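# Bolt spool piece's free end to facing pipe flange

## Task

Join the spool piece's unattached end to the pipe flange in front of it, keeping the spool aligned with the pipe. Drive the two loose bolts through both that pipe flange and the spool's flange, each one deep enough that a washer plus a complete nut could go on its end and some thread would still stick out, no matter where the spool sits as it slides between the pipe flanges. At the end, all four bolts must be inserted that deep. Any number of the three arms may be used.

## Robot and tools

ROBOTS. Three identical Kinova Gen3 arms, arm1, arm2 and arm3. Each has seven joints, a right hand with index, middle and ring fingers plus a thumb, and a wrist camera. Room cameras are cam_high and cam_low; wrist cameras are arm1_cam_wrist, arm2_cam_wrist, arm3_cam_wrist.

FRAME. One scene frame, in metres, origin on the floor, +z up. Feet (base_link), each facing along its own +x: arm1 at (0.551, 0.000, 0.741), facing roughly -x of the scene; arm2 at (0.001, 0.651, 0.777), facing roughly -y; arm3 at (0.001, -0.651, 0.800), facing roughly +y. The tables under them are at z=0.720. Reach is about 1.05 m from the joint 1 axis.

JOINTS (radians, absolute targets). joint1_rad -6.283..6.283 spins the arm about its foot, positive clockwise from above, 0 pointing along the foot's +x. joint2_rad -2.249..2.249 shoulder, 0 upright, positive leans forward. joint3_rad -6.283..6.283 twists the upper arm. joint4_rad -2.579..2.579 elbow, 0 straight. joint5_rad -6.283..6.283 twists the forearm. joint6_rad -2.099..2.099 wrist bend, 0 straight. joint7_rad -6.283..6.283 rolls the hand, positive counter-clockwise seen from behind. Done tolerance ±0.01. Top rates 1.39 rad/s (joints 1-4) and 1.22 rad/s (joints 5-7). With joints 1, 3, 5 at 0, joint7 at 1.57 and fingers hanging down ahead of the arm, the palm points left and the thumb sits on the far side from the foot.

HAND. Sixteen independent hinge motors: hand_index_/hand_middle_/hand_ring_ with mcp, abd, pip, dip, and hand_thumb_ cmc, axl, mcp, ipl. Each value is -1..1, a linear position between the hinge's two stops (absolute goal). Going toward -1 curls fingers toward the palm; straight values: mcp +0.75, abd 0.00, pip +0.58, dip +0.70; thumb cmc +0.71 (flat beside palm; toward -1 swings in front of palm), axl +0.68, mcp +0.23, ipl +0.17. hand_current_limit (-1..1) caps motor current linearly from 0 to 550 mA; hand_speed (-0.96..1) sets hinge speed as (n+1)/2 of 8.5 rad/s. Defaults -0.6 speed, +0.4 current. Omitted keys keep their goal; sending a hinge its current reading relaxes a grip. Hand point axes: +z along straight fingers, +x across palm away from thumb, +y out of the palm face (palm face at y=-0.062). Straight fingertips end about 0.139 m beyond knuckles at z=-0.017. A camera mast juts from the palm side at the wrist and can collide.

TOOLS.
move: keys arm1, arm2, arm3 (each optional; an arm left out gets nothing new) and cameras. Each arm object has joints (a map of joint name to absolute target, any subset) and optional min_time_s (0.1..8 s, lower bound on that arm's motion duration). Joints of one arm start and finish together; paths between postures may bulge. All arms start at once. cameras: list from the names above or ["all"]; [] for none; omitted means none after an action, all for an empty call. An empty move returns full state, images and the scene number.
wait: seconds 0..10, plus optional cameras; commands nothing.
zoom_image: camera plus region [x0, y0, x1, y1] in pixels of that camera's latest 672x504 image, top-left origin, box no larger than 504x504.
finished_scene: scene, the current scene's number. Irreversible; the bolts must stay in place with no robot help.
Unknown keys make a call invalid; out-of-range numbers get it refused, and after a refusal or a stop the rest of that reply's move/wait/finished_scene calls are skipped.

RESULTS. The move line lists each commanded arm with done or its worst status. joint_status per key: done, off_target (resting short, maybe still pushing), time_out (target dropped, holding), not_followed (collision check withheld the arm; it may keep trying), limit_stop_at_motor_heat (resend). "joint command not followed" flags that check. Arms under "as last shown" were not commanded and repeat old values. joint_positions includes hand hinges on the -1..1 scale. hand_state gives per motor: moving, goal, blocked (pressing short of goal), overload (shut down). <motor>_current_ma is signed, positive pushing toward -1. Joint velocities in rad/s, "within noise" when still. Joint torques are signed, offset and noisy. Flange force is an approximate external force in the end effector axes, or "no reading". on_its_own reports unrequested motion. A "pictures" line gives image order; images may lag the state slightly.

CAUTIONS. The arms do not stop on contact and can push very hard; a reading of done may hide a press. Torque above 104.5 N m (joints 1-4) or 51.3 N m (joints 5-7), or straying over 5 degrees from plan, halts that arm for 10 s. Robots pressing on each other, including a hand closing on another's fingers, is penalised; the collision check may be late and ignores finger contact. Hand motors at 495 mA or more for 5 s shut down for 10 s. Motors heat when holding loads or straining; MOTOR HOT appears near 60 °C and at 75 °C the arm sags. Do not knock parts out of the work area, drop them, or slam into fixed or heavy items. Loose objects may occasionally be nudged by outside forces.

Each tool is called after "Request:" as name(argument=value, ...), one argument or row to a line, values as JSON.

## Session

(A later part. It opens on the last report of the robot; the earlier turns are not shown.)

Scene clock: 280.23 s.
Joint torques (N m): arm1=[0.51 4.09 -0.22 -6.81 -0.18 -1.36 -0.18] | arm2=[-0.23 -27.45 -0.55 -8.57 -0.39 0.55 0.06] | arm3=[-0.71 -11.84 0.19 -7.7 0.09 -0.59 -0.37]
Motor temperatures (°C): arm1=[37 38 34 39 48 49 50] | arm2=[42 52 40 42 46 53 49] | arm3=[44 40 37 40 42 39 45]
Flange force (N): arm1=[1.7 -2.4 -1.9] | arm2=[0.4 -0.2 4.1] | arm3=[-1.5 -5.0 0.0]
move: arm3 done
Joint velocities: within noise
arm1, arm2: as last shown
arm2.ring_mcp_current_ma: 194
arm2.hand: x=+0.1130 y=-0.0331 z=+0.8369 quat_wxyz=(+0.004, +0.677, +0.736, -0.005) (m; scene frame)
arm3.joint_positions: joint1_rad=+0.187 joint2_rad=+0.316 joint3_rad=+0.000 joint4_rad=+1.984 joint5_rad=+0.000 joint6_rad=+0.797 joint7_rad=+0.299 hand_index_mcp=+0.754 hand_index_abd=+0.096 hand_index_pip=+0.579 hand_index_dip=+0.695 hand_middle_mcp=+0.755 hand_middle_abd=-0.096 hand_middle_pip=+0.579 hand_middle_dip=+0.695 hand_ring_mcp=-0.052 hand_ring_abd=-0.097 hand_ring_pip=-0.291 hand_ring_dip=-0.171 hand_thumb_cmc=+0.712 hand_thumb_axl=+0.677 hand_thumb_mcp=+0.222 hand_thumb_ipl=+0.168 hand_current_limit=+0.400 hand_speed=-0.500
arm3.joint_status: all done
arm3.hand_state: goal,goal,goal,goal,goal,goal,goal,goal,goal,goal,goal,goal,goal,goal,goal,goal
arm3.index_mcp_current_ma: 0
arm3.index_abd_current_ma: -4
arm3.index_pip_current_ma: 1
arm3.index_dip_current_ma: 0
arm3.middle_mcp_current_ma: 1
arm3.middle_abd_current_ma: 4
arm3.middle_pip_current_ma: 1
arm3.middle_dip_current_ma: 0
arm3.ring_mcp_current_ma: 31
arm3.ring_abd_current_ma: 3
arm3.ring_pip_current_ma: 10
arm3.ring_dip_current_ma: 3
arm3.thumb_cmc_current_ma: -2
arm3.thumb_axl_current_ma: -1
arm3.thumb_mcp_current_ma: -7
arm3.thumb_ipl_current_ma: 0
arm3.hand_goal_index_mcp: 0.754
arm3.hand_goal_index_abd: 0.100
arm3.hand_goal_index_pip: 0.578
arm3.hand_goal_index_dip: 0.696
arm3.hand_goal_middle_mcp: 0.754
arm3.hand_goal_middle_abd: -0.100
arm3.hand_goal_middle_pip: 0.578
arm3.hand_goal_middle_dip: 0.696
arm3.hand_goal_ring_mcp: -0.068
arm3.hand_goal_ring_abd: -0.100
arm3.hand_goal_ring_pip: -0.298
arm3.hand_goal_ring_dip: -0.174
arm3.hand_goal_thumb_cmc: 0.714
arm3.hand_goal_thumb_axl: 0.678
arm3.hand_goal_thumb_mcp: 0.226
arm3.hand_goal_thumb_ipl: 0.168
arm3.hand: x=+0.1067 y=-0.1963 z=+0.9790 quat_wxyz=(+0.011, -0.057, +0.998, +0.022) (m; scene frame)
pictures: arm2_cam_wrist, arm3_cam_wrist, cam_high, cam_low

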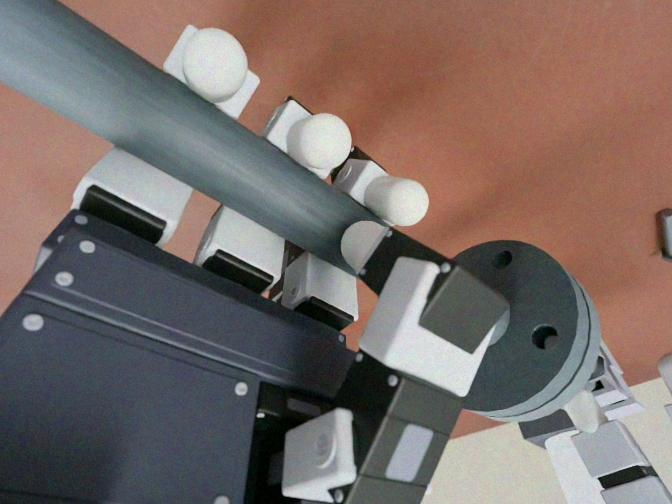

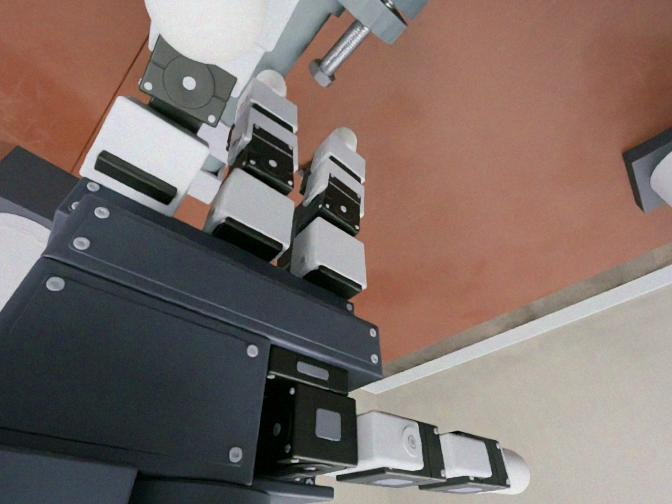

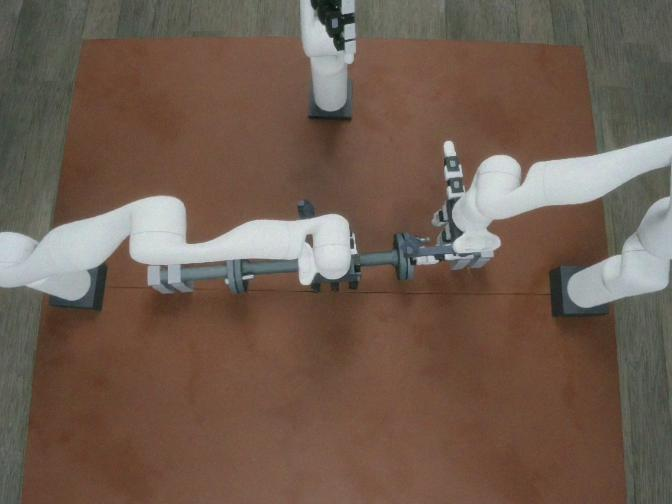

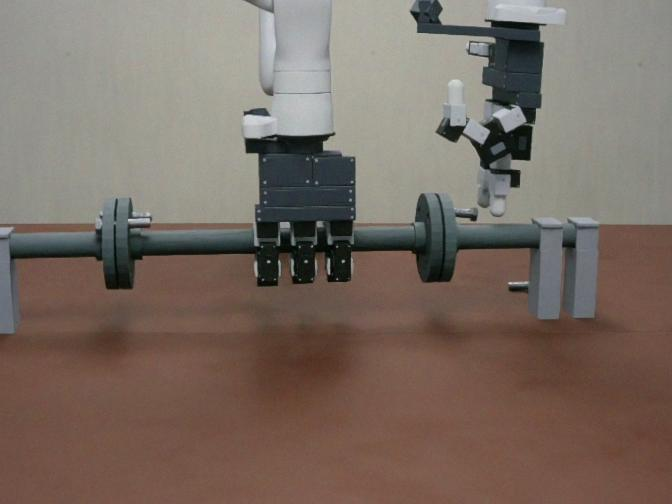

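Request:
move(
  arm3={"joints":{"joint1_rad":0.2244,"joint2_rad":0.3551,"joint4_rad":1.9914,"joint6_rad":0.7501,"joint7_rad":0.3371,"hand_index_abd":0.0,"hand_middle_abd":0.0,"hand_speed":0},"min_time_s":2},
  cameras=["arm3_cam_wrist","cam_low","cam_high"],
)

Request:
zoom_image(
  camera="cam_low",
  region=[405, 180, 515, 290],
)

Request:
zoom_image(
  camera="arm3_cam_wrist",
  region=[230, 0, 400, 170],
)

Scene clock: 287.67 s.
Joint torques (N m): arm1=[0.55 4.16 -0.18 -6.88 -0.18 -1.41 -0.17] | arm2=[-0.22 -27.45 -0.56 -8.56 -0.39 0.57 0.1] | arm3=[-0.76 -12.19 0.22 -7.44 0.13 -0.56 -0.4]
Motor temperatures (°C): arm1=[37 38 34 39 48 48 50] | arm2=[42 52 40 42 46 53 49] | arm3=[44 40 37 40 42 39 45]
Flange force (N): arm1=[2.0 -2.2 -1.8] | arm2=[0.4 -0.1 4.1] | arm3=[-1.5 -5.3 -0.3]
move: arm3 done
Joint velocities: within noise
arm1, arm2: as last shown
arm3.joint_positions: joint1_rad=+0.224 joint2_rad=+0.355 joint3_rad=+0.000 joint4_rad=+1.991 joint5_rad=+0.000 joint6_rad=+0.750 joint7_rad=+0.337 hand_index_mcp=+0.754 hand_index_abd=+0.003 hand_index_pip=+0.579 hand_index_dip=+0.695 hand_middle_mcp=+0.755 hand_middle_abd=-0.004 hand_middle_pip=+0.579 hand_middle_dip=+0.695 hand_ring_mcp=-0.052 hand_ring_abd=-0.097 hand_ring_pip=-0.291 hand_ring_dip=-0.171 hand_thumb_cmc=+0.712 hand_thumb_axl=+0.677 hand_thumb_mcp=+0.222 hand_thumb_ipl=+0.168 hand_current_limit=+0.400 hand_speed=+0.000
arm3.joint_status: all done
arm3.hand_state: goal,goal,goal,goal,goal,goal,goal,goal,goal,goal,goal,goal,goal,goal,goal,goal
arm3.index_mcp_current_ma: 0
arm3.index_abd_current_ma: 3
arm3.index_pip_current_ma: 1
arm3.index_dip_current_ma: 0
arm3.middle_mcp_current_ma: 1
arm3.middle_abd_current_ma: -4
arm3.middle_pip_current_ma: 1
arm3.middle_dip_current_ma: 0
arm3.ring_mcp_current_ma: 31
arm3.ring_abd_current_ma: 3
arm3.ring_pip_current_ma: 10
arm3.ring_dip_current_ma: 3
arm3.thumb_cmc_current_ma: -2
arm3.thumb_axl_current_ma: -1
arm3.thumb_mcp_current_ma: -7
arm3.thumb_ipl_current_ma: 0
arm3.hand_goal_index_mcp: 0.754
arm3.hand_goal_index_abd: 0.000
arm3.hand_goal_index_pip: 0.578
arm3.hand_goal_index_dip: 0.696
arm3.hand_goal_middle_mcp: 0.754
arm3.hand_goal_middle_abd: 0.000
arm3.hand_goal_middle_pip: 0.578
arm3.hand_goal_middle_dip: 0.696
arm3.hand_goal_ring_mcp: -0.068
arm3.hand_goal_ring_abd: -0.100
arm3.hand_goal_ring_pip: -0.298
arm3.hand_goal_ring_dip: -0.174
arm3.hand_goal_thumb_cmc: 0.714
arm3.hand_goal_thumb_axl: 0.678
arm3.hand_goal_thumb_mcp: 0.226
arm3.hand_goal_thumb_ipl: 0.168
arm3.hand: x=+0.1219 y=-0.1947 z=+0.9631 quat_wxyz=(+0.011, -0.057, +0.998, +0.022) (m; scene frame)
pictures: arm3_cam_wrist, cam_high, cam_low

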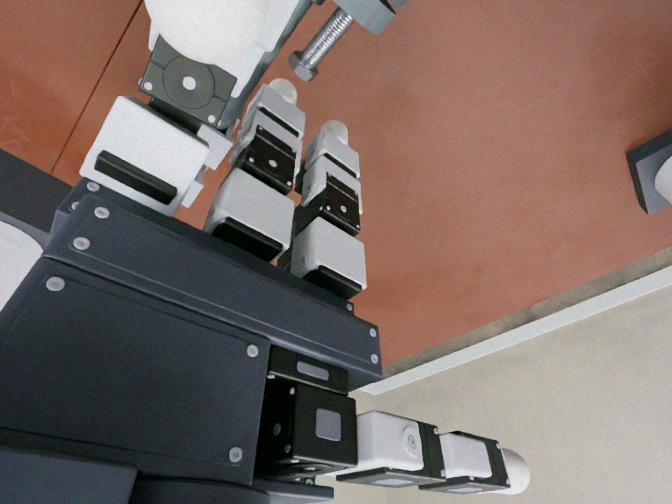

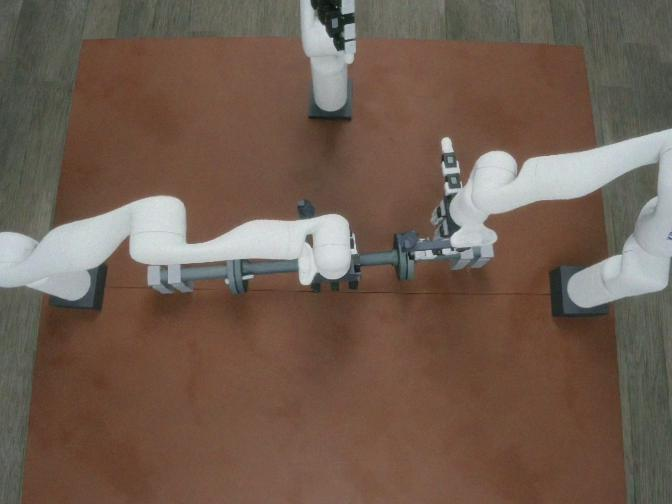

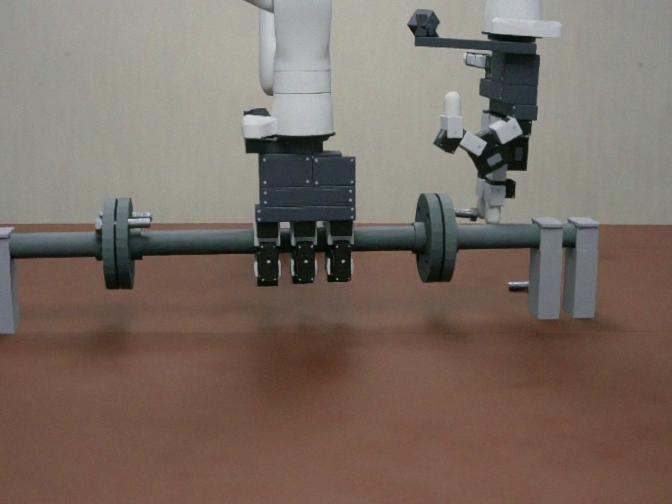

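Scaled by 4.582.

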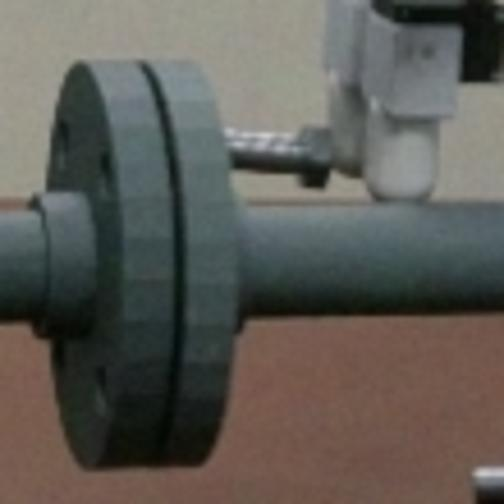

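Scaled by 2.965.

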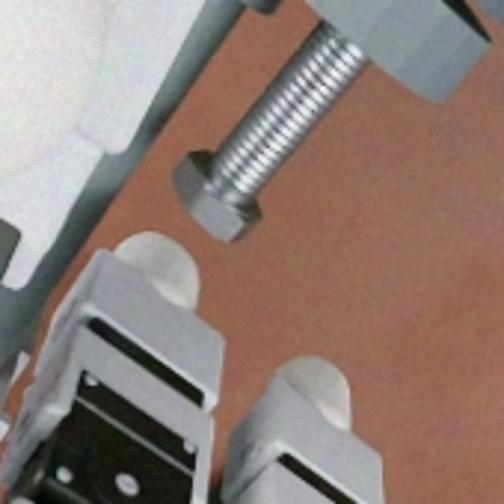

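Request:
move(
  arm3={"joints":{"joint1_rad":0.2111,"joint2_rad":0.3854,"joint4_rad":1.9279,"joint6_rad":0.7833,"joint7_rad":0.3238},"min_time_s":3},
  cameras=["arm2_cam_wrist","arm3_cam_wrist","cam_low"],
)

Request:
zoom_image(
  camera="cam_low",
  region=[405, 180, 515, 290],
)

Request:
zoom_image(
  camera="arm3_cam_wrist",
  region=[230, 0, 400, 170],
)

Request:
zoom_image(
  camera="arm2_cam_wrist",
  region=[505, 296, 585, 376],
)

Scene clock: 292.87 s.
Joint torques (N m): arm1=[0.59 4.14 -0.19 -6.75 -0.17 -1.33 -0.19] | arm2=[-0.11 -26.94 -0.48 -8.4 -0.35 0.54 0.05] | arm3=[-0.9 -12.79 -0.08 -7.93 0.02 -0.89 -0.36]
Motor temperatures (°C): arm1=[37 38 34 39 48 48 50] | arm2=[42 51 39 42 46 53 49] | arm3=[44 40 37 40 42 39 45]
Flange force (N): arm1=[1.7 -2.4 -2.0] | arm2=[0.7 0.0 3.4] | arm3=[-1.4 -6.1 -1.0]
move: arm3 done
Joint velocities: within noise
arm1.joint_positions: joint1_rad=-0.132 joint2_rad=-0.586 joint3_rad=-0.115 joint4_rad=+1.425 joint5_rad=-0.022 joint6_rad=+1.936 joint7_rad=+1.699 hand_index_mcp=+0.753 hand_index_abd=+0.000 hand_index_pip=+0.577 hand_index_dip=+0.696 hand_middle_mcp=+0.753 hand_middle_abd=+0.000 hand_middle_pip=+0.577 hand_middle_dip=+0.696 hand_ring_mcp=+0.753 hand_ring_abd=+0.000 hand_ring_pip=+0.577 hand_ring_dip=+0.696 hand_thumb_cmc=+0.714 hand_thumb_axl=+0.677 hand_thumb_mcp=+0.224 hand_thumb_ipl=+0.168 hand_current_limit=+0.400 hand_speed=-0.600
arm1.joint_status: not commanded
arm1.hand_state: goal,goal,goal,goal,goal,goal,goal,goal,goal,goal,goal,goal,goal,goal,goal,goal
arm1.index_mcp_current_ma: 0
arm1.index_abd_current_ma: 0
arm1.index_pip_current_ma: 0
arm1.index_dip_current_ma: 0
arm1.middle_mcp_current_ma: 0
arm1.middle_abd_current_ma: 0
arm1.middle_pip_current_ma: 0
arm1.middle_dip_current_ma: 0
arm1.ring_mcp_current_ma: 0
arm1.ring_abd_current_ma: 0
arm1.ring_pip_current_ma: 0
arm1.ring_dip_current_ma: 0
arm1.thumb_cmc_current_ma: 0
arm1.thumb_axl_current_ma: 0
arm1.thumb_mcp_current_ma: -2
arm1.thumb_ipl_current_ma: 0
arm1.hand_goal_index_mcp: 0.754
arm1.hand_goal_index_abd: 0.000
arm1.hand_goal_index_pip: 0.576
arm1.hand_goal_index_dip: 0.696
arm1.hand_goal_middle_mcp: 0.754
arm1.hand_goal_middle_abd: 0.000
arm1.hand_goal_middle_pip: 0.576
arm1.hand_goal_middle_dip: 0.696
arm1.hand_goal_ring_mcp: 0.754
arm1.hand_goal_ring_abd: 0.000
arm1.hand_goal_ring_pip: 0.576
arm1.hand_goal_ring_dip: 0.696
arm1.hand_goal_thumb_cmc: 0.714
arm1.hand_goal_thumb_axl: 0.678
arm1.hand_goal_thumb_mcp: 0.226
arm1.hand_goal_thumb_ipl: 0.168
arm1.hand: x=+0.4529 y=-0.1006 z=+1.3062 quat_wxyz=(+0.008, -0.968, -0.174, +0.182) (m; scene frame)
arm2: as last shown
arm2.joint_positions: joint1_rad=-0.112 joint2_rad=+1.116 joint3_rad=+0.000 joint4_rad=+0.836 joint5_rad=+0.000 joint6_rad=+1.190 joint7_rad=+1.579 hand_index_mcp=+0.742 hand_index_abd=-0.003 hand_index_pip=-0.668 hand_index_dip=-0.193 hand_middle_mcp=+0.762 hand_middle_abd=+0.000 hand_middle_pip=-0.687 hand_middle_dip=-0.182 hand_ring_mcp=+0.794 hand_ring_abd=+0.001 hand_ring_pip=-0.670 hand_ring_dip=-0.237 hand_thumb_cmc=-0.570 hand_thumb_axl=+0.675 hand_thumb_mcp=-0.279 hand_thumb_ipl=-0.644 hand_current_limit=+0.400 hand_speed=+0.000
arm2.thumb_ipl_current_ma: -9
arm3.joint_positions: joint1_rad=+0.211 joint2_rad=+0.385 joint3_rad=+0.000 joint4_rad=+1.928 joint5_rad=+0.000 joint6_rad=+0.783 joint7_rad=+0.324 hand_index_mcp=+0.754 hand_index_abd=+0.003 hand_index_pip=+0.579 hand_index_dip=+0.695 hand_middle_mcp=+0.767 hand_middle_abd=-0.002 hand_middle_pip=+0.584 hand_middle_dip=+0.697 hand_ring_mcp=-0.052 hand_ring_abd=-0.097 hand_ring_pip=-0.291 hand_ring_dip=-0.171 hand_thumb_cmc=+0.712 hand_thumb_axl=+0.677 hand_thumb_mcp=+0.222 hand_thumb_ipl=+0.168 hand_current_limit=+0.400 hand_speed=+0.000
arm3.joint_status: all done
arm3.hand_state: goal,goal,goal,goal,goal,goal,goal,goal,goal,goal,goal,goal,goal,goal,goal,goal
arm3.index_mcp_current_ma: 0
arm3.index_abd_current_ma: 3
arm3.index_pip_current_ma: 1
arm3.index_dip_current_ma: 0
arm3.middle_mcp_current_ma: 24
arm3.middle_abd_current_ma: -1
arm3.middle_pip_current_ma: 8
arm3.middle_dip_current_ma: 1
arm3.ring_mcp_current_ma: 31
arm3.ring_abd_current_ma: 3
arm3.ring_pip_current_ma: 10
arm3.ring_dip_current_ma: 3
arm3.thumb_cmc_current_ma: -2
arm3.thumb_axl_current_ma: -1
arm3.thumb_mcp_current_ma: -7
arm3.thumb_ipl_current_ma: 0
arm3.hand_goal_index_mcp: 0.754
arm3.hand_goal_index_abd: 0.000
arm3.hand_goal_index_pip: 0.578
arm3.hand_goal_index_dip: 0.696
arm3.hand_goal_middle_mcp: 0.754
arm3.hand_goal_middle_abd: 0.000
arm3.hand_goal_middle_pip: 0.578
arm3.hand_goal_middle_dip: 0.696
arm3.hand_goal_ring_mcp: -0.068
arm3.hand_goal_ring_abd: -0.100
arm3.hand_goal_ring_pip: -0.298
arm3.hand_goal_ring_dip: -0.174
arm3.hand_goal_thumb_cmc: 0.714
arm3.hand_goal_thumb_axl: 0.678
arm3.hand_goal_thumb_mcp: 0.226
arm3.hand_goal_thumb_ipl: 0.168
arm3.hand: x=+0.1209 y=-0.1747 z=+0.9660 quat_wxyz=(+0.011, -0.057, +0.998, +0.022) (m; scene frame)
pictures: arm2_cam_wrist, arm3_cam_wrist, cam_low

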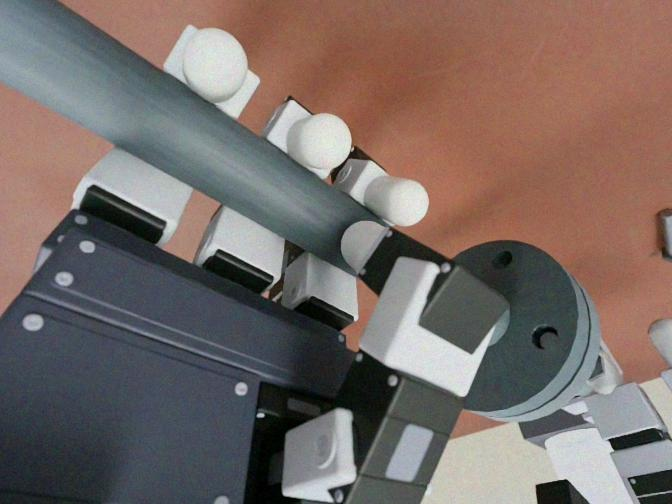

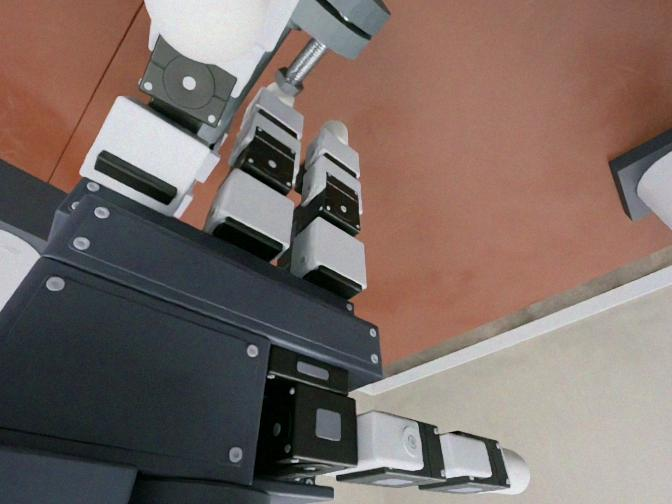

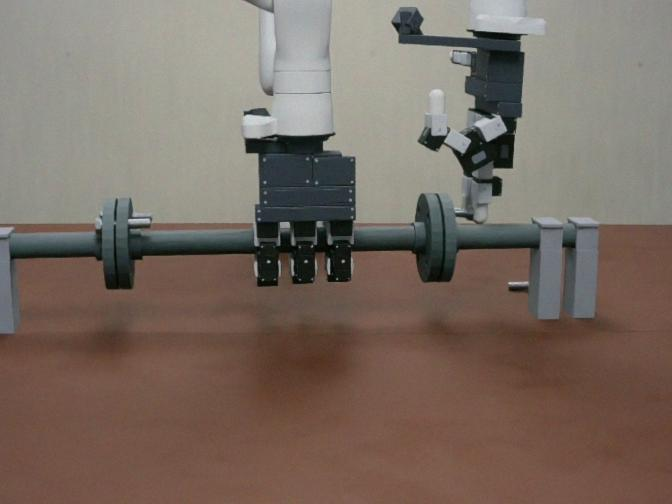

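Scaled by 4.582.

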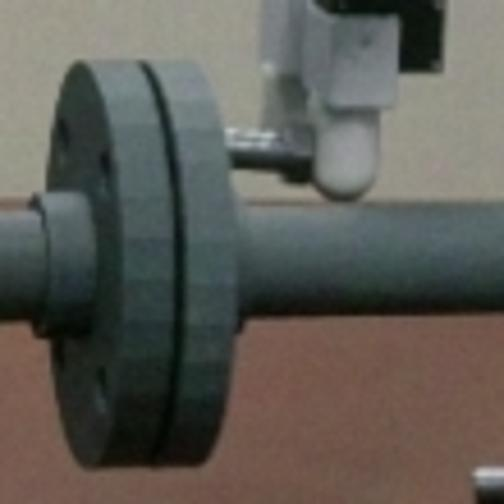

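Scaled by 2.965.

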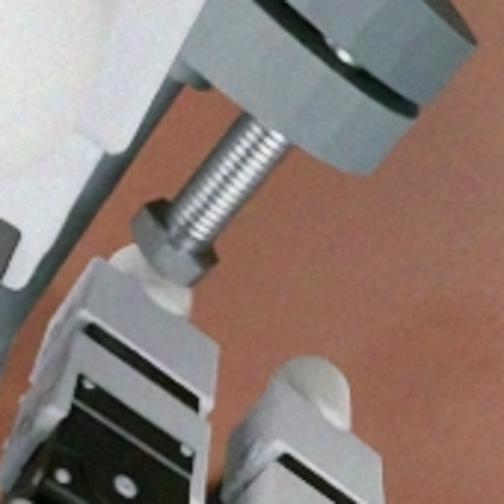

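Scaled by 6.300.

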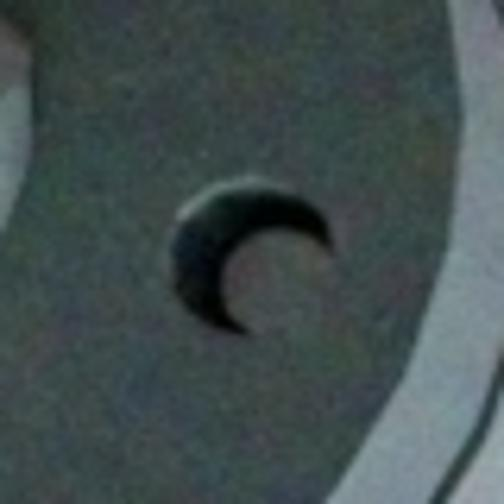

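Request:
move(
  arm3={"joints":{"joint1_rad":0.205,"joint2_rad":0.3982,"joint4_rad":1.8934,"joint6_rad":0.805,"joint7_rad":0.3177},"min_time_s":2},
  cameras=["arm2_cam_wrist","arm3_cam_wrist","cam_low"],
)

Request:
zoom_image(
  camera="cam_low",
  region=[405, 180, 515, 290],
)

Request:
zoom_image(
  camera="arm3_cam_wrist",
  region=[230, 0, 400, 170],
)

Request:
zoom_image(
  camera="arm2_cam_wrist",
  region=[505, 296, 585, 376],
)

Scene clock: 297.53 s.
Joint torques (N m): arm1=[0.57 4.13 -0.18 -6.77 -0.25 -1.34 -0.18] | arm2=[-0.24 -27.81 -0.65 -8.75 -0.47 0.46 0.1] | arm3=[-0.75 -13.18 0.2 -7.8 0.12 -0.6 -0.36]
Motor temperatures (°C): arm1=[37 38 34 39 48 48 50] | arm2=[42 51 39 42 46 53 49] | arm3=[44 40 37 40 42 39 45]
Flange force (N): arm1=[1.7 -2.4 -2.0] | arm2=[0.2 -0.2 4.5] | arm3=[-1.1 -5.6 -0.3]
move: arm3 done
Joint velocities: within noise
arm1, arm2: as last shown
arm2.joint_positions: joint1_rad=-0.112 joint2_rad=+1.116 joint3_rad=+0.000 joint4_rad=+0.836 joint5_rad=+0.000 joint6_rad=+1.190 joint7_rad=+1.579 hand_index_mcp=+0.742 hand_index_abd=-0.003 hand_index_pip=-0.668 hand_index_dip=-0.193 hand_middle_mcp=+0.762 hand_middle_abd=+0.000 hand_middle_pip=-0.687 hand_middle_dip=-0.182 hand_ring_mcp=+0.794 hand_ring_abd=+0.001 hand_ring_pip=-0.669 hand_ring_dip=-0.238 hand_thumb_cmc=-0.570 hand_thumb_axl=+0.675 hand_thumb_mcp=-0.279 hand_thumb_ipl=-0.644 hand_current_limit=+0.400 hand_speed=+0.000
arm2.index_mcp_current_ma: -55
arm2.middle_mcp_current_ma: 35
arm3.joint_positions: joint1_rad=+0.205 joint2_rad=+0.398 joint3_rad=+0.000 joint4_rad=+1.893 joint5_rad=+0.000 joint6_rad=+0.805 joint7_rad=+0.318 hand_index_mcp=+0.754 hand_index_abd=+0.003 hand_index_pip=+0.579 hand_index_dip=+0.695 hand_middle_mcp=+0.761 hand_middle_abd=-0.002 hand_middle_pip=+0.584 hand_middle_dip=+0.697 hand_ring_mcp=-0.052 hand_ring_abd=-0.097 hand_ring_pip=-0.291 hand_ring_dip=-0.171 hand_thumb_cmc=+0.712 hand_thumb_axl=+0.677 hand_thumb_mcp=+0.222 hand_thumb_ipl=+0.168 hand_current_limit=+0.400 hand_speed=+0.000
arm3.joint_status: all done
arm3.hand_state: goal,goal,goal,goal,goal,goal,goal,goal,goal,goal,goal,goal,goal,goal,goal,goal
arm3.index_mcp_current_ma: 0
arm3.index_abd_current_ma: 3
arm3.index_pip_current_ma: 1
arm3.index_dip_current_ma: 0
arm3.middle_mcp_current_ma: 10
arm3.middle_abd_current_ma: -1
arm3.middle_pip_current_ma: 7
arm3.middle_dip_current_ma: 1
arm3.ring_mcp_current_ma: 31
arm3.ring_abd_current_ma: 3
arm3.ring_pip_current_ma: 10
arm3.ring_dip_current_ma: 3
arm3.thumb_cmc_current_ma: -2
arm3.thumb_axl_current_ma: -1
arm3.thumb_mcp_current_ma: -7
arm3.thumb_ipl_current_ma: 0
arm3.hand_goal_index_mcp: 0.754
arm3.hand_goal_index_abd: 0.000
arm3.hand_goal_index_pip: 0.578
arm3.hand_goal_index_dip: 0.696
arm3.hand_goal_middle_mcp: 0.754
arm3.hand_goal_middle_abd: 0.000
arm3.hand_goal_middle_pip: 0.578
arm3.hand_goal_middle_dip: 0.696
arm3.hand_goal_ring_mcp: -0.068
arm3.hand_goal_ring_abd: -0.100
arm3.hand_goal_ring_pip: -0.298
arm3.hand_goal_ring_dip: -0.174
arm3.hand_goal_thumb_cmc: 0.714
arm3.hand_goal_thumb_axl: 0.678
arm3.hand_goal_thumb_mcp: 0.226
arm3.hand_goal_thumb_ipl: 0.168
arm3.hand: x=+0.1205 y=-0.1646 z=+0.9690 quat_wxyz=(+0.011, -0.057, +0.998, +0.022) (m; scene frame)
pictures: arm2_cam_wrist, arm3_cam_wrist, cam_low

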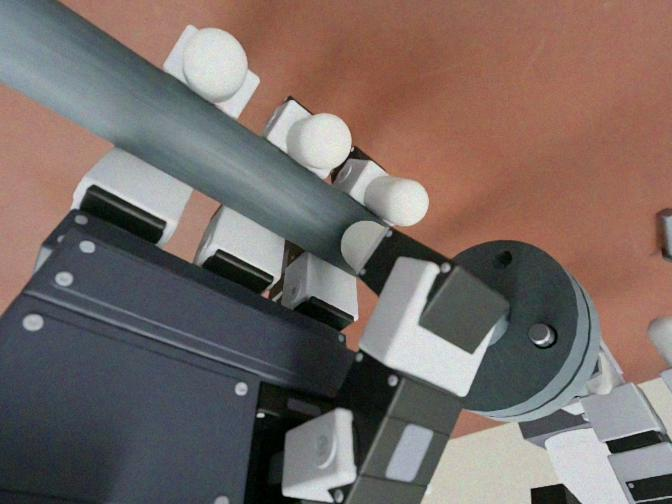

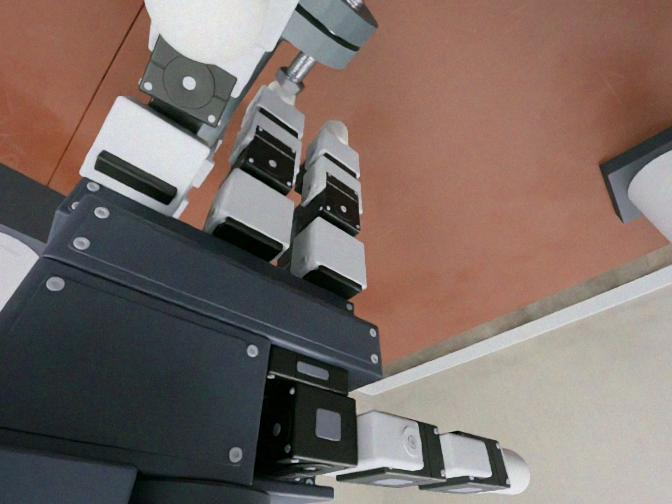

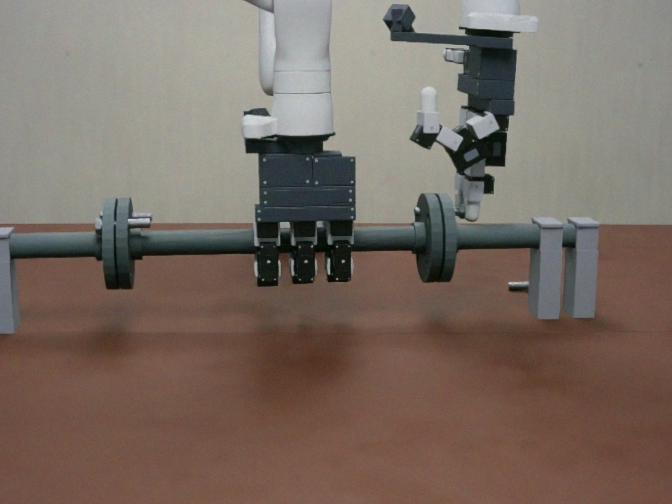

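Scaled by 4.582.

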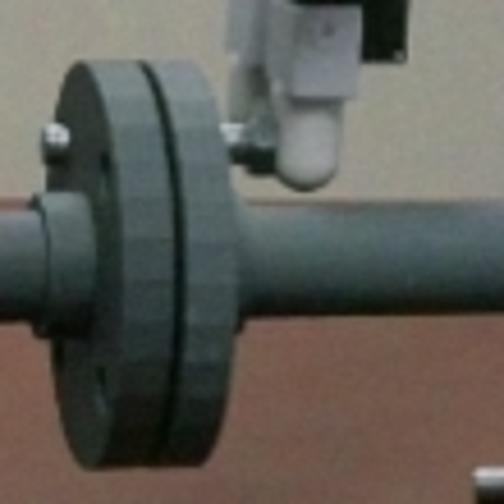

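Scaled by 2.965.

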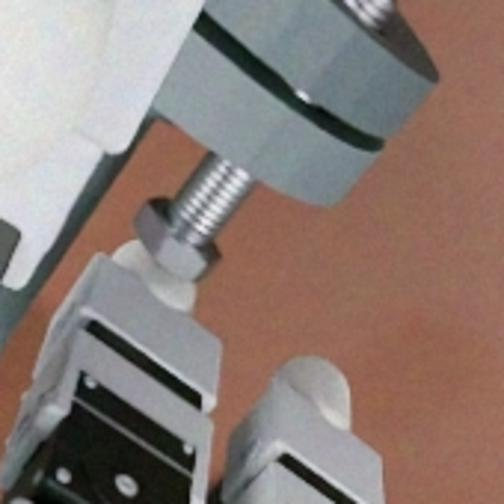

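Scaled by 6.300.

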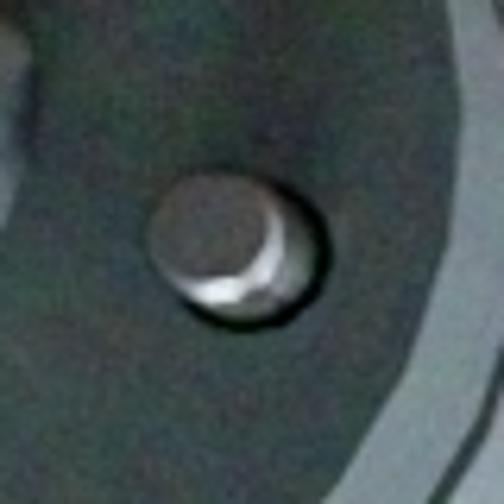

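Request:
move(
  arm3={"joints":{"joint1_rad":0.1991,"joint2_rad":0.4131,"joint4_rad":1.8598,"joint6_rad":0.8237,"joint7_rad":0.3118},"min_time_s":2},
  cameras=["arm2_cam_wrist","arm3_cam_wrist","cam_low"],
)

Request:
zoom_image(
  camera="cam_low",
  region=[405, 180, 515, 290],
)

Request:
zoom_image(
  camera="arm3_cam_wrist",
  region=[230, 0, 400, 170],
)

Request:
zoom_image(
  camera="arm2_cam_wrist",
  region=[505, 296, 585, 376],
)

Scene clock: 300.70 s.
Joint torques (N m): arm1=[0.52 4.22 -0.23 -6.75 -0.16 -1.41 -0.16] | arm2=[-0.26 -27.79 -0.63 -8.75 -0.46 0.46 0.05] | arm3=[-0.76 -13.63 0.14 -7.89 0.16 -0.64 -0.39]
Motor temperatures (°C): arm1=[37 38 34 39 48 48 50] | arm2=[42 51 39 42 46 53 49] | arm3=[44 40 37 40 42 39 45]
Flange force (N): arm1=[1.9 -2.3 -2.2] | arm2=[0.3 -0.3 4.5] | arm3=[-1.3 -5.4 -0.2]
move: arm3 done
Joint velocities: within noise
arm1, arm2: as last shown
arm3.joint_positions: joint1_rad=+0.199 joint2_rad=+0.413 joint3_rad=+0.000 joint4_rad=+1.860 joint5_rad=+0.000 joint6_rad=+0.824 joint7_rad=+0.312 hand_index_mcp=+0.754 hand_index_abd=+0.003 hand_index_pip=+0.579 hand_index_dip=+0.695 hand_middle_mcp=+0.760 hand_middle_abd=-0.002 hand_middle_pip=+0.583 hand_middle_dip=+0.697 hand_ring_mcp=-0.052 hand_ring_abd=-0.097 hand_ring_pip=-0.291 hand_ring_dip=-0.171 hand_thumb_cmc=+0.712 hand_thumb_axl=+0.677 hand_thumb_mcp=+0.222 hand_thumb_ipl=+0.168 hand_current_limit=+0.400 hand_speed=+0.000
arm3.joint_status: all done
arm3.hand_state: goal,goal,goal,goal,goal,goal,goal,goal,goal,goal,goal,goal,goal,goal,goal,goal
arm3.index_mcp_current_ma: 0
arm3.index_abd_current_ma: 3
arm3.index_pip_current_ma: 1
arm3.index_dip_current_ma: 0
arm3.middle_mcp_current_ma: 8
arm3.middle_abd_current_ma: -1
arm3.middle_pip_current_ma: 7
arm3.middle_dip_current_ma: 1
arm3.ring_mcp_current_ma: 31
arm3.ring_abd_current_ma: 3
arm3.ring_pip_current_ma: 10
arm3.ring_dip_current_ma: 3
arm3.thumb_cmc_current_ma: -2
arm3.thumb_axl_current_ma: -1
arm3.thumb_mcp_current_ma: -7
arm3.thumb_ipl_current_ma: 0
arm3.hand_goal_index_mcp: 0.754
arm3.hand_goal_index_abd: 0.000
arm3.hand_goal_index_pip: 0.578
arm3.hand_goal_index_dip: 0.696
arm3.hand_goal_middle_mcp: 0.754
arm3.hand_goal_middle_abd: 0.000
arm3.hand_goal_middle_pip: 0.578
arm3.hand_goal_middle_dip: 0.696
arm3.hand_goal_ring_mcp: -0.068
arm3.hand_goal_ring_abd: -0.100
arm3.hand_goal_ring_pip: -0.298
arm3.hand_goal_ring_dip: -0.174
arm3.hand_goal_thumb_cmc: 0.714
arm3.hand_goal_thumb_axl: 0.678
arm3.hand_goal_thumb_mcp: 0.226
arm3.hand_goal_thumb_ipl: 0.168
arm3.hand: x=+0.1200 y=-0.1546 z=+0.9710 quat_wxyz=(+0.011, -0.057, +0.998, +0.022) (m; scene frame)
pictures: arm2_cam_wrist, arm3_cam_wrist, cam_low

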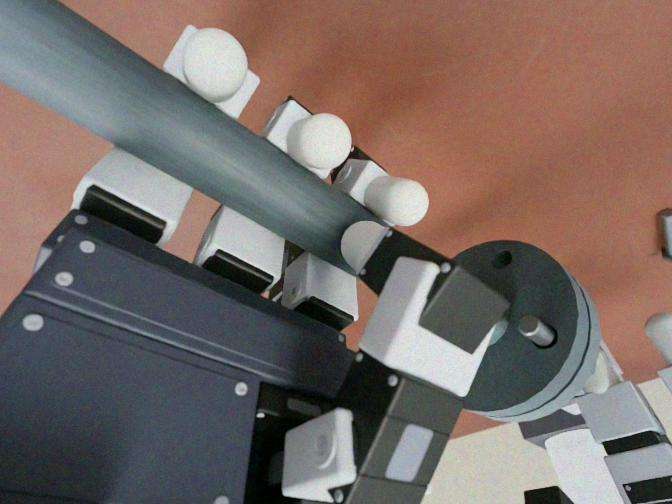

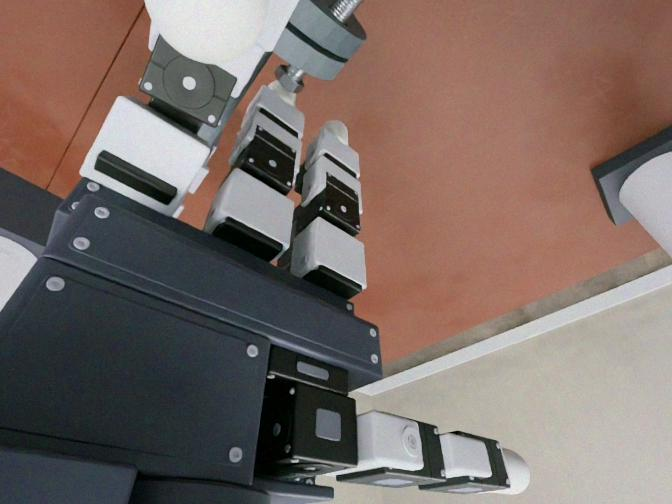

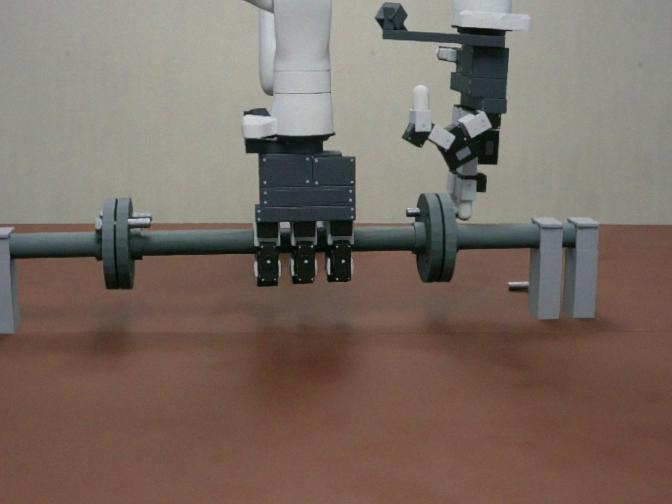

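Scaled by 4.582.

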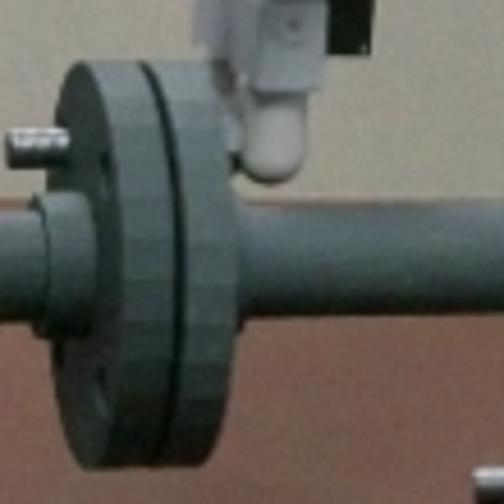

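Scaled by 2.965.

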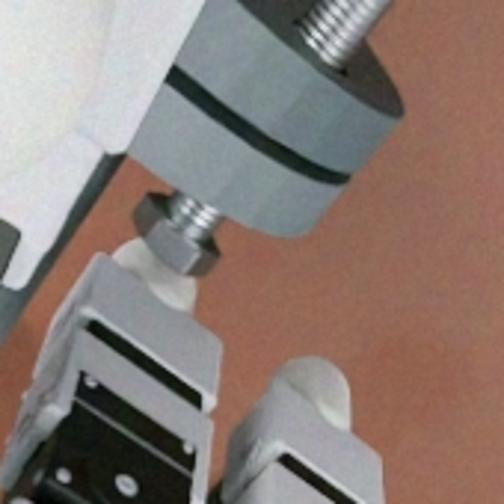

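Scaled by 6.300.

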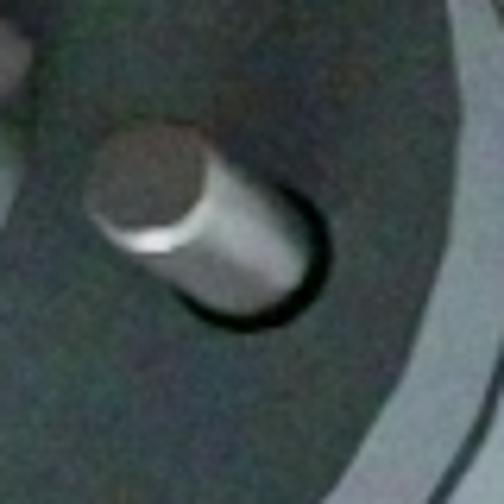

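Request:
move(
  arm3={"joints":{"joint1_rad":0.1944,"joint2_rad":0.4256,"joint4_rad":1.8331,"joint6_rad":0.8379,"joint7_rad":0.3071},"min_time_s":2},
  cameras=["arm2_cam_wrist","arm3_cam_wrist","cam_low"],
)

Request:
zoom_image(
  camera="cam_low",
  region=[405, 180, 515, 290],
)

Request:
zoom_image(
  camera="arm3_cam_wrist",
  region=[230, 0, 400, 170],
)

Scene clock: 305.20 s.
Joint torques (N m): arm1=[0.61 4.15 -0.2 -6.75 -0.2 -1.34 -0.24] | arm2=[-0.22 -28.07 -0.65 -8.94 -0.47 0.39 0.06] | arm3=[-0.73 -13.92 0.23 -8.02 0.13 -0.6 -0.4]
Motor temperatures (°C): arm1=[37 38 34 39 48 48 50] | arm2=[42 51 39 42 46 53 49] | arm3=[44 40 37 40 42 39 45]
Flange force (N): arm1=[1.8 -2.6 -2.1] | arm2=[0.5 -0.2 4.8] | arm3=[-1.1 -5.6 0.0]
move: arm3 done
Joint velocities: within noise
arm1: as last shown
arm2.joint_positions: joint1_rad=-0.112 joint2_rad=+1.116 joint3_rad=+0.000 joint4_rad=+0.836 joint5_rad=+0.000 joint6_rad=+1.190 joint7_rad=+1.579 hand_index_mcp=+0.743 hand_index_abd=-0.003 hand_index_pip=-0.668 hand_index_dip=-0.193 hand_middle_mcp=+0.762 hand_middle_abd=+0.000 hand_middle_pip=-0.687 hand_middle_dip=-0.182 hand_ring_mcp=+0.794 hand_ring_abd=+0.001 hand_ring_pip=-0.669 hand_ring_dip=-0.239 hand_thumb_cmc=-0.570 hand_thumb_axl=+0.675 hand_thumb_mcp=-0.279 hand_thumb_ipl=-0.644 hand_current_limit=+0.400 hand_speed=+0.000
arm2.joint_status: not commanded
arm2.hand_state: goal,goal,blocked,blocked,goal,goal,blocked,blocked,blocked,goal,blocked,blocked,goal,goal,goal,goal
arm2.index_mcp_current_ma: -51
arm2.index_abd_current_ma: -11
arm2.index_pip_current_ma: 385
arm2.index_dip_current_ma: 385
arm2.middle_mcp_current_ma: 37
arm2.middle_abd_current_ma: 0
arm2.middle_pip_current_ma: 385
arm2.middle_dip_current_ma: 385
arm2.ring_mcp_current_ma: 194
arm2.ring_abd_current_ma: 3
arm2.ring_pip_current_ma: 385
arm2.ring_dip_current_ma: 385
arm2.thumb_cmc_current_ma: 1
arm2.thumb_axl_current_ma: -16
arm2.thumb_mcp_current_ma: 6
arm2.thumb_ipl_current_ma: -9
arm2.hand_goal_index_mcp: 0.754
arm2.hand_goal_index_abd: 0.000
arm2.hand_goal_index_pip: -0.800
arm2.hand_goal_index_dip: -0.350
arm2.hand_goal_middle_mcp: 0.754
arm2.hand_goal_middle_abd: 0.000
arm2.hand_goal_middle_pip: -0.800
arm2.hand_goal_middle_dip: -0.350
arm2.hand_goal_ring_mcp: 0.754
arm2.hand_goal_ring_abd: 0.000
arm2.hand_goal_ring_pip: -0.800
arm2.hand_goal_ring_dip: -0.350
arm2.hand_goal_thumb_cmc: -0.570
arm2.hand_goal_thumb_axl: 0.678
arm2.hand_goal_thumb_mcp: -0.280
arm2.hand_goal_thumb_ipl: -0.642
arm2.hand: x=+0.1130 y=-0.0331 z=+0.8369 quat_wxyz=(+0.004, +0.677, +0.736, -0.005) (m; scene frame)
arm3.joint_positions: joint1_rad=+0.194 joint2_rad=+0.426 joint3_rad=+0.000 joint4_rad=+1.833 joint5_rad=+0.000 joint6_rad=+0.838 joint7_rad=+0.307 hand_index_mcp=+0.754 hand_index_abd=+0.003 hand_index_pip=+0.579 hand_index_dip=+0.695 hand_middle_mcp=+0.759 hand_middle_abd=-0.002 hand_middle_pip=+0.583 hand_middle_dip=+0.697 hand_ring_mcp=-0.052 hand_ring_abd=-0.097 hand_ring_pip=-0.291 hand_ring_dip=-0.171 hand_thumb_cmc=+0.712 hand_thumb_axl=+0.677 hand_thumb_mcp=+0.222 hand_thumb_ipl=+0.168 hand_current_limit=+0.400 hand_speed=+0.000
arm3.joint_status: all done
arm3.hand_state: goal,goal,goal,goal,goal,goal,goal,goal,goal,goal,goal,goal,goal,goal,goal,goal
arm3.index_mcp_current_ma: 0
arm3.index_abd_current_ma: 3
arm3.index_pip_current_ma: 1
arm3.index_dip_current_ma: 0
arm3.middle_mcp_current_ma: 7
arm3.middle_abd_current_ma: -1
arm3.middle_pip_current_ma: 6
arm3.middle_dip_current_ma: 1
arm3.ring_mcp_current_ma: 31
arm3.ring_abd_current_ma: 3
arm3.ring_pip_current_ma: 10
arm3.ring_dip_current_ma: 3
arm3.thumb_cmc_current_ma: -2
arm3.thumb_axl_current_ma: -1
arm3.thumb_mcp_current_ma: -7
arm3.thumb_ipl_current_ma: 0
arm3.hand_goal_index_mcp: 0.754
arm3.hand_goal_index_abd: 0.000
arm3.hand_goal_index_pip: 0.578
arm3.hand_goal_index_dip: 0.696
arm3.hand_goal_middle_mcp: 0.754
arm3.hand_goal_middle_abd: 0.000
arm3.hand_goal_middle_pip: 0.578
arm3.hand_goal_middle_dip: 0.696
arm3.hand_goal_ring_mcp: -0.068
arm3.hand_goal_ring_abd: -0.100
arm3.hand_goal_ring_pip: -0.298
arm3.hand_goal_ring_dip: -0.174
arm3.hand_goal_thumb_cmc: 0.714
arm3.hand_goal_thumb_axl: 0.678
arm3.hand_goal_thumb_mcp: 0.226
arm3.hand_goal_thumb_ipl: 0.168
arm3.hand: x=+0.1195 y=-0.1466 z=+0.9723 quat_wxyz=(+0.011, -0.057, +0.998, +0.022) (m; scene frame)
pictures: arm2_cam_wrist, arm3_cam_wrist, cam_low

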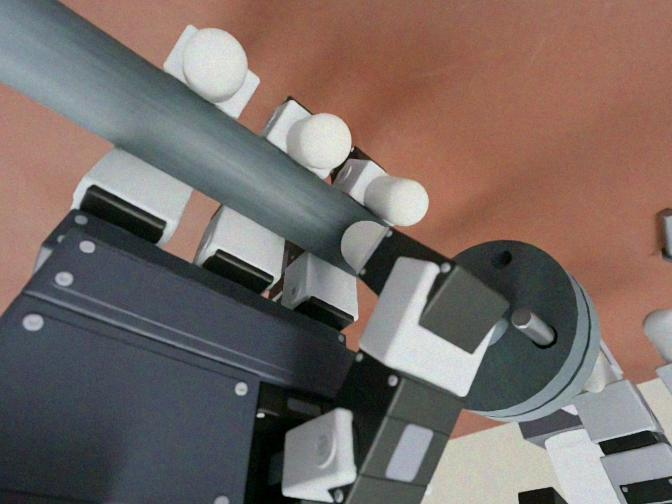

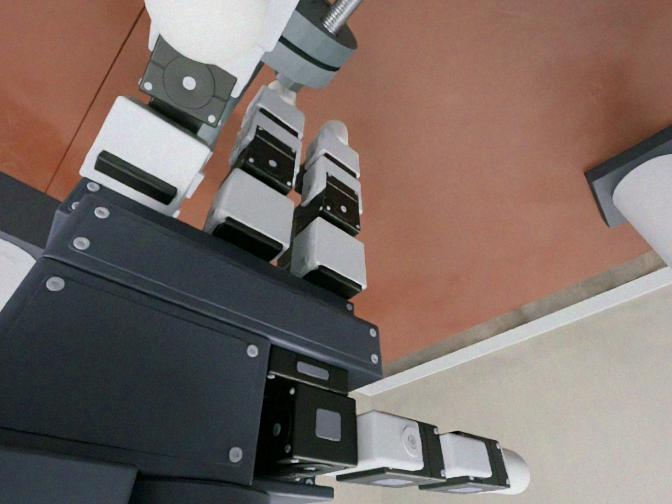

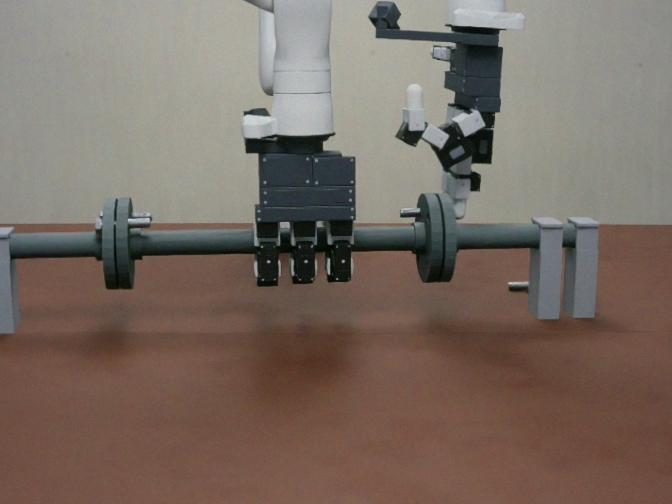

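Scaled by 4.582.

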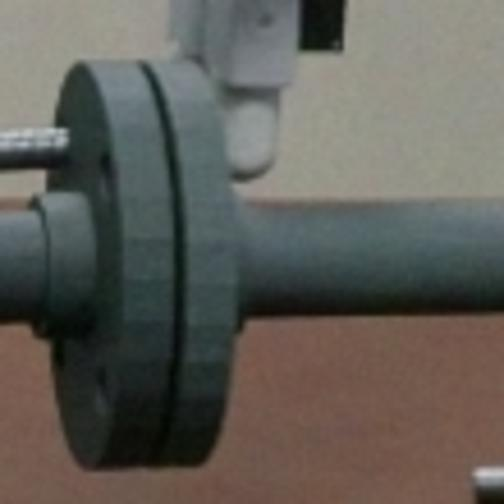

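Scaled by 2.965.

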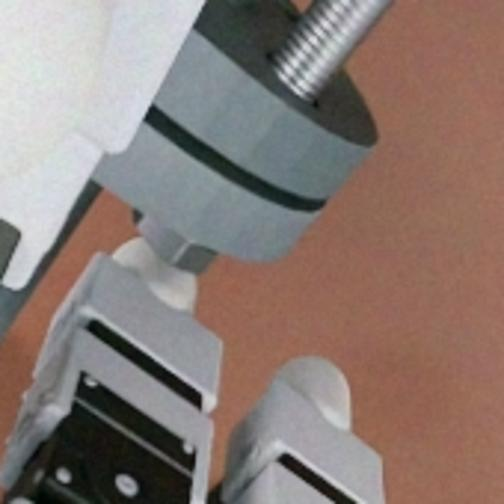

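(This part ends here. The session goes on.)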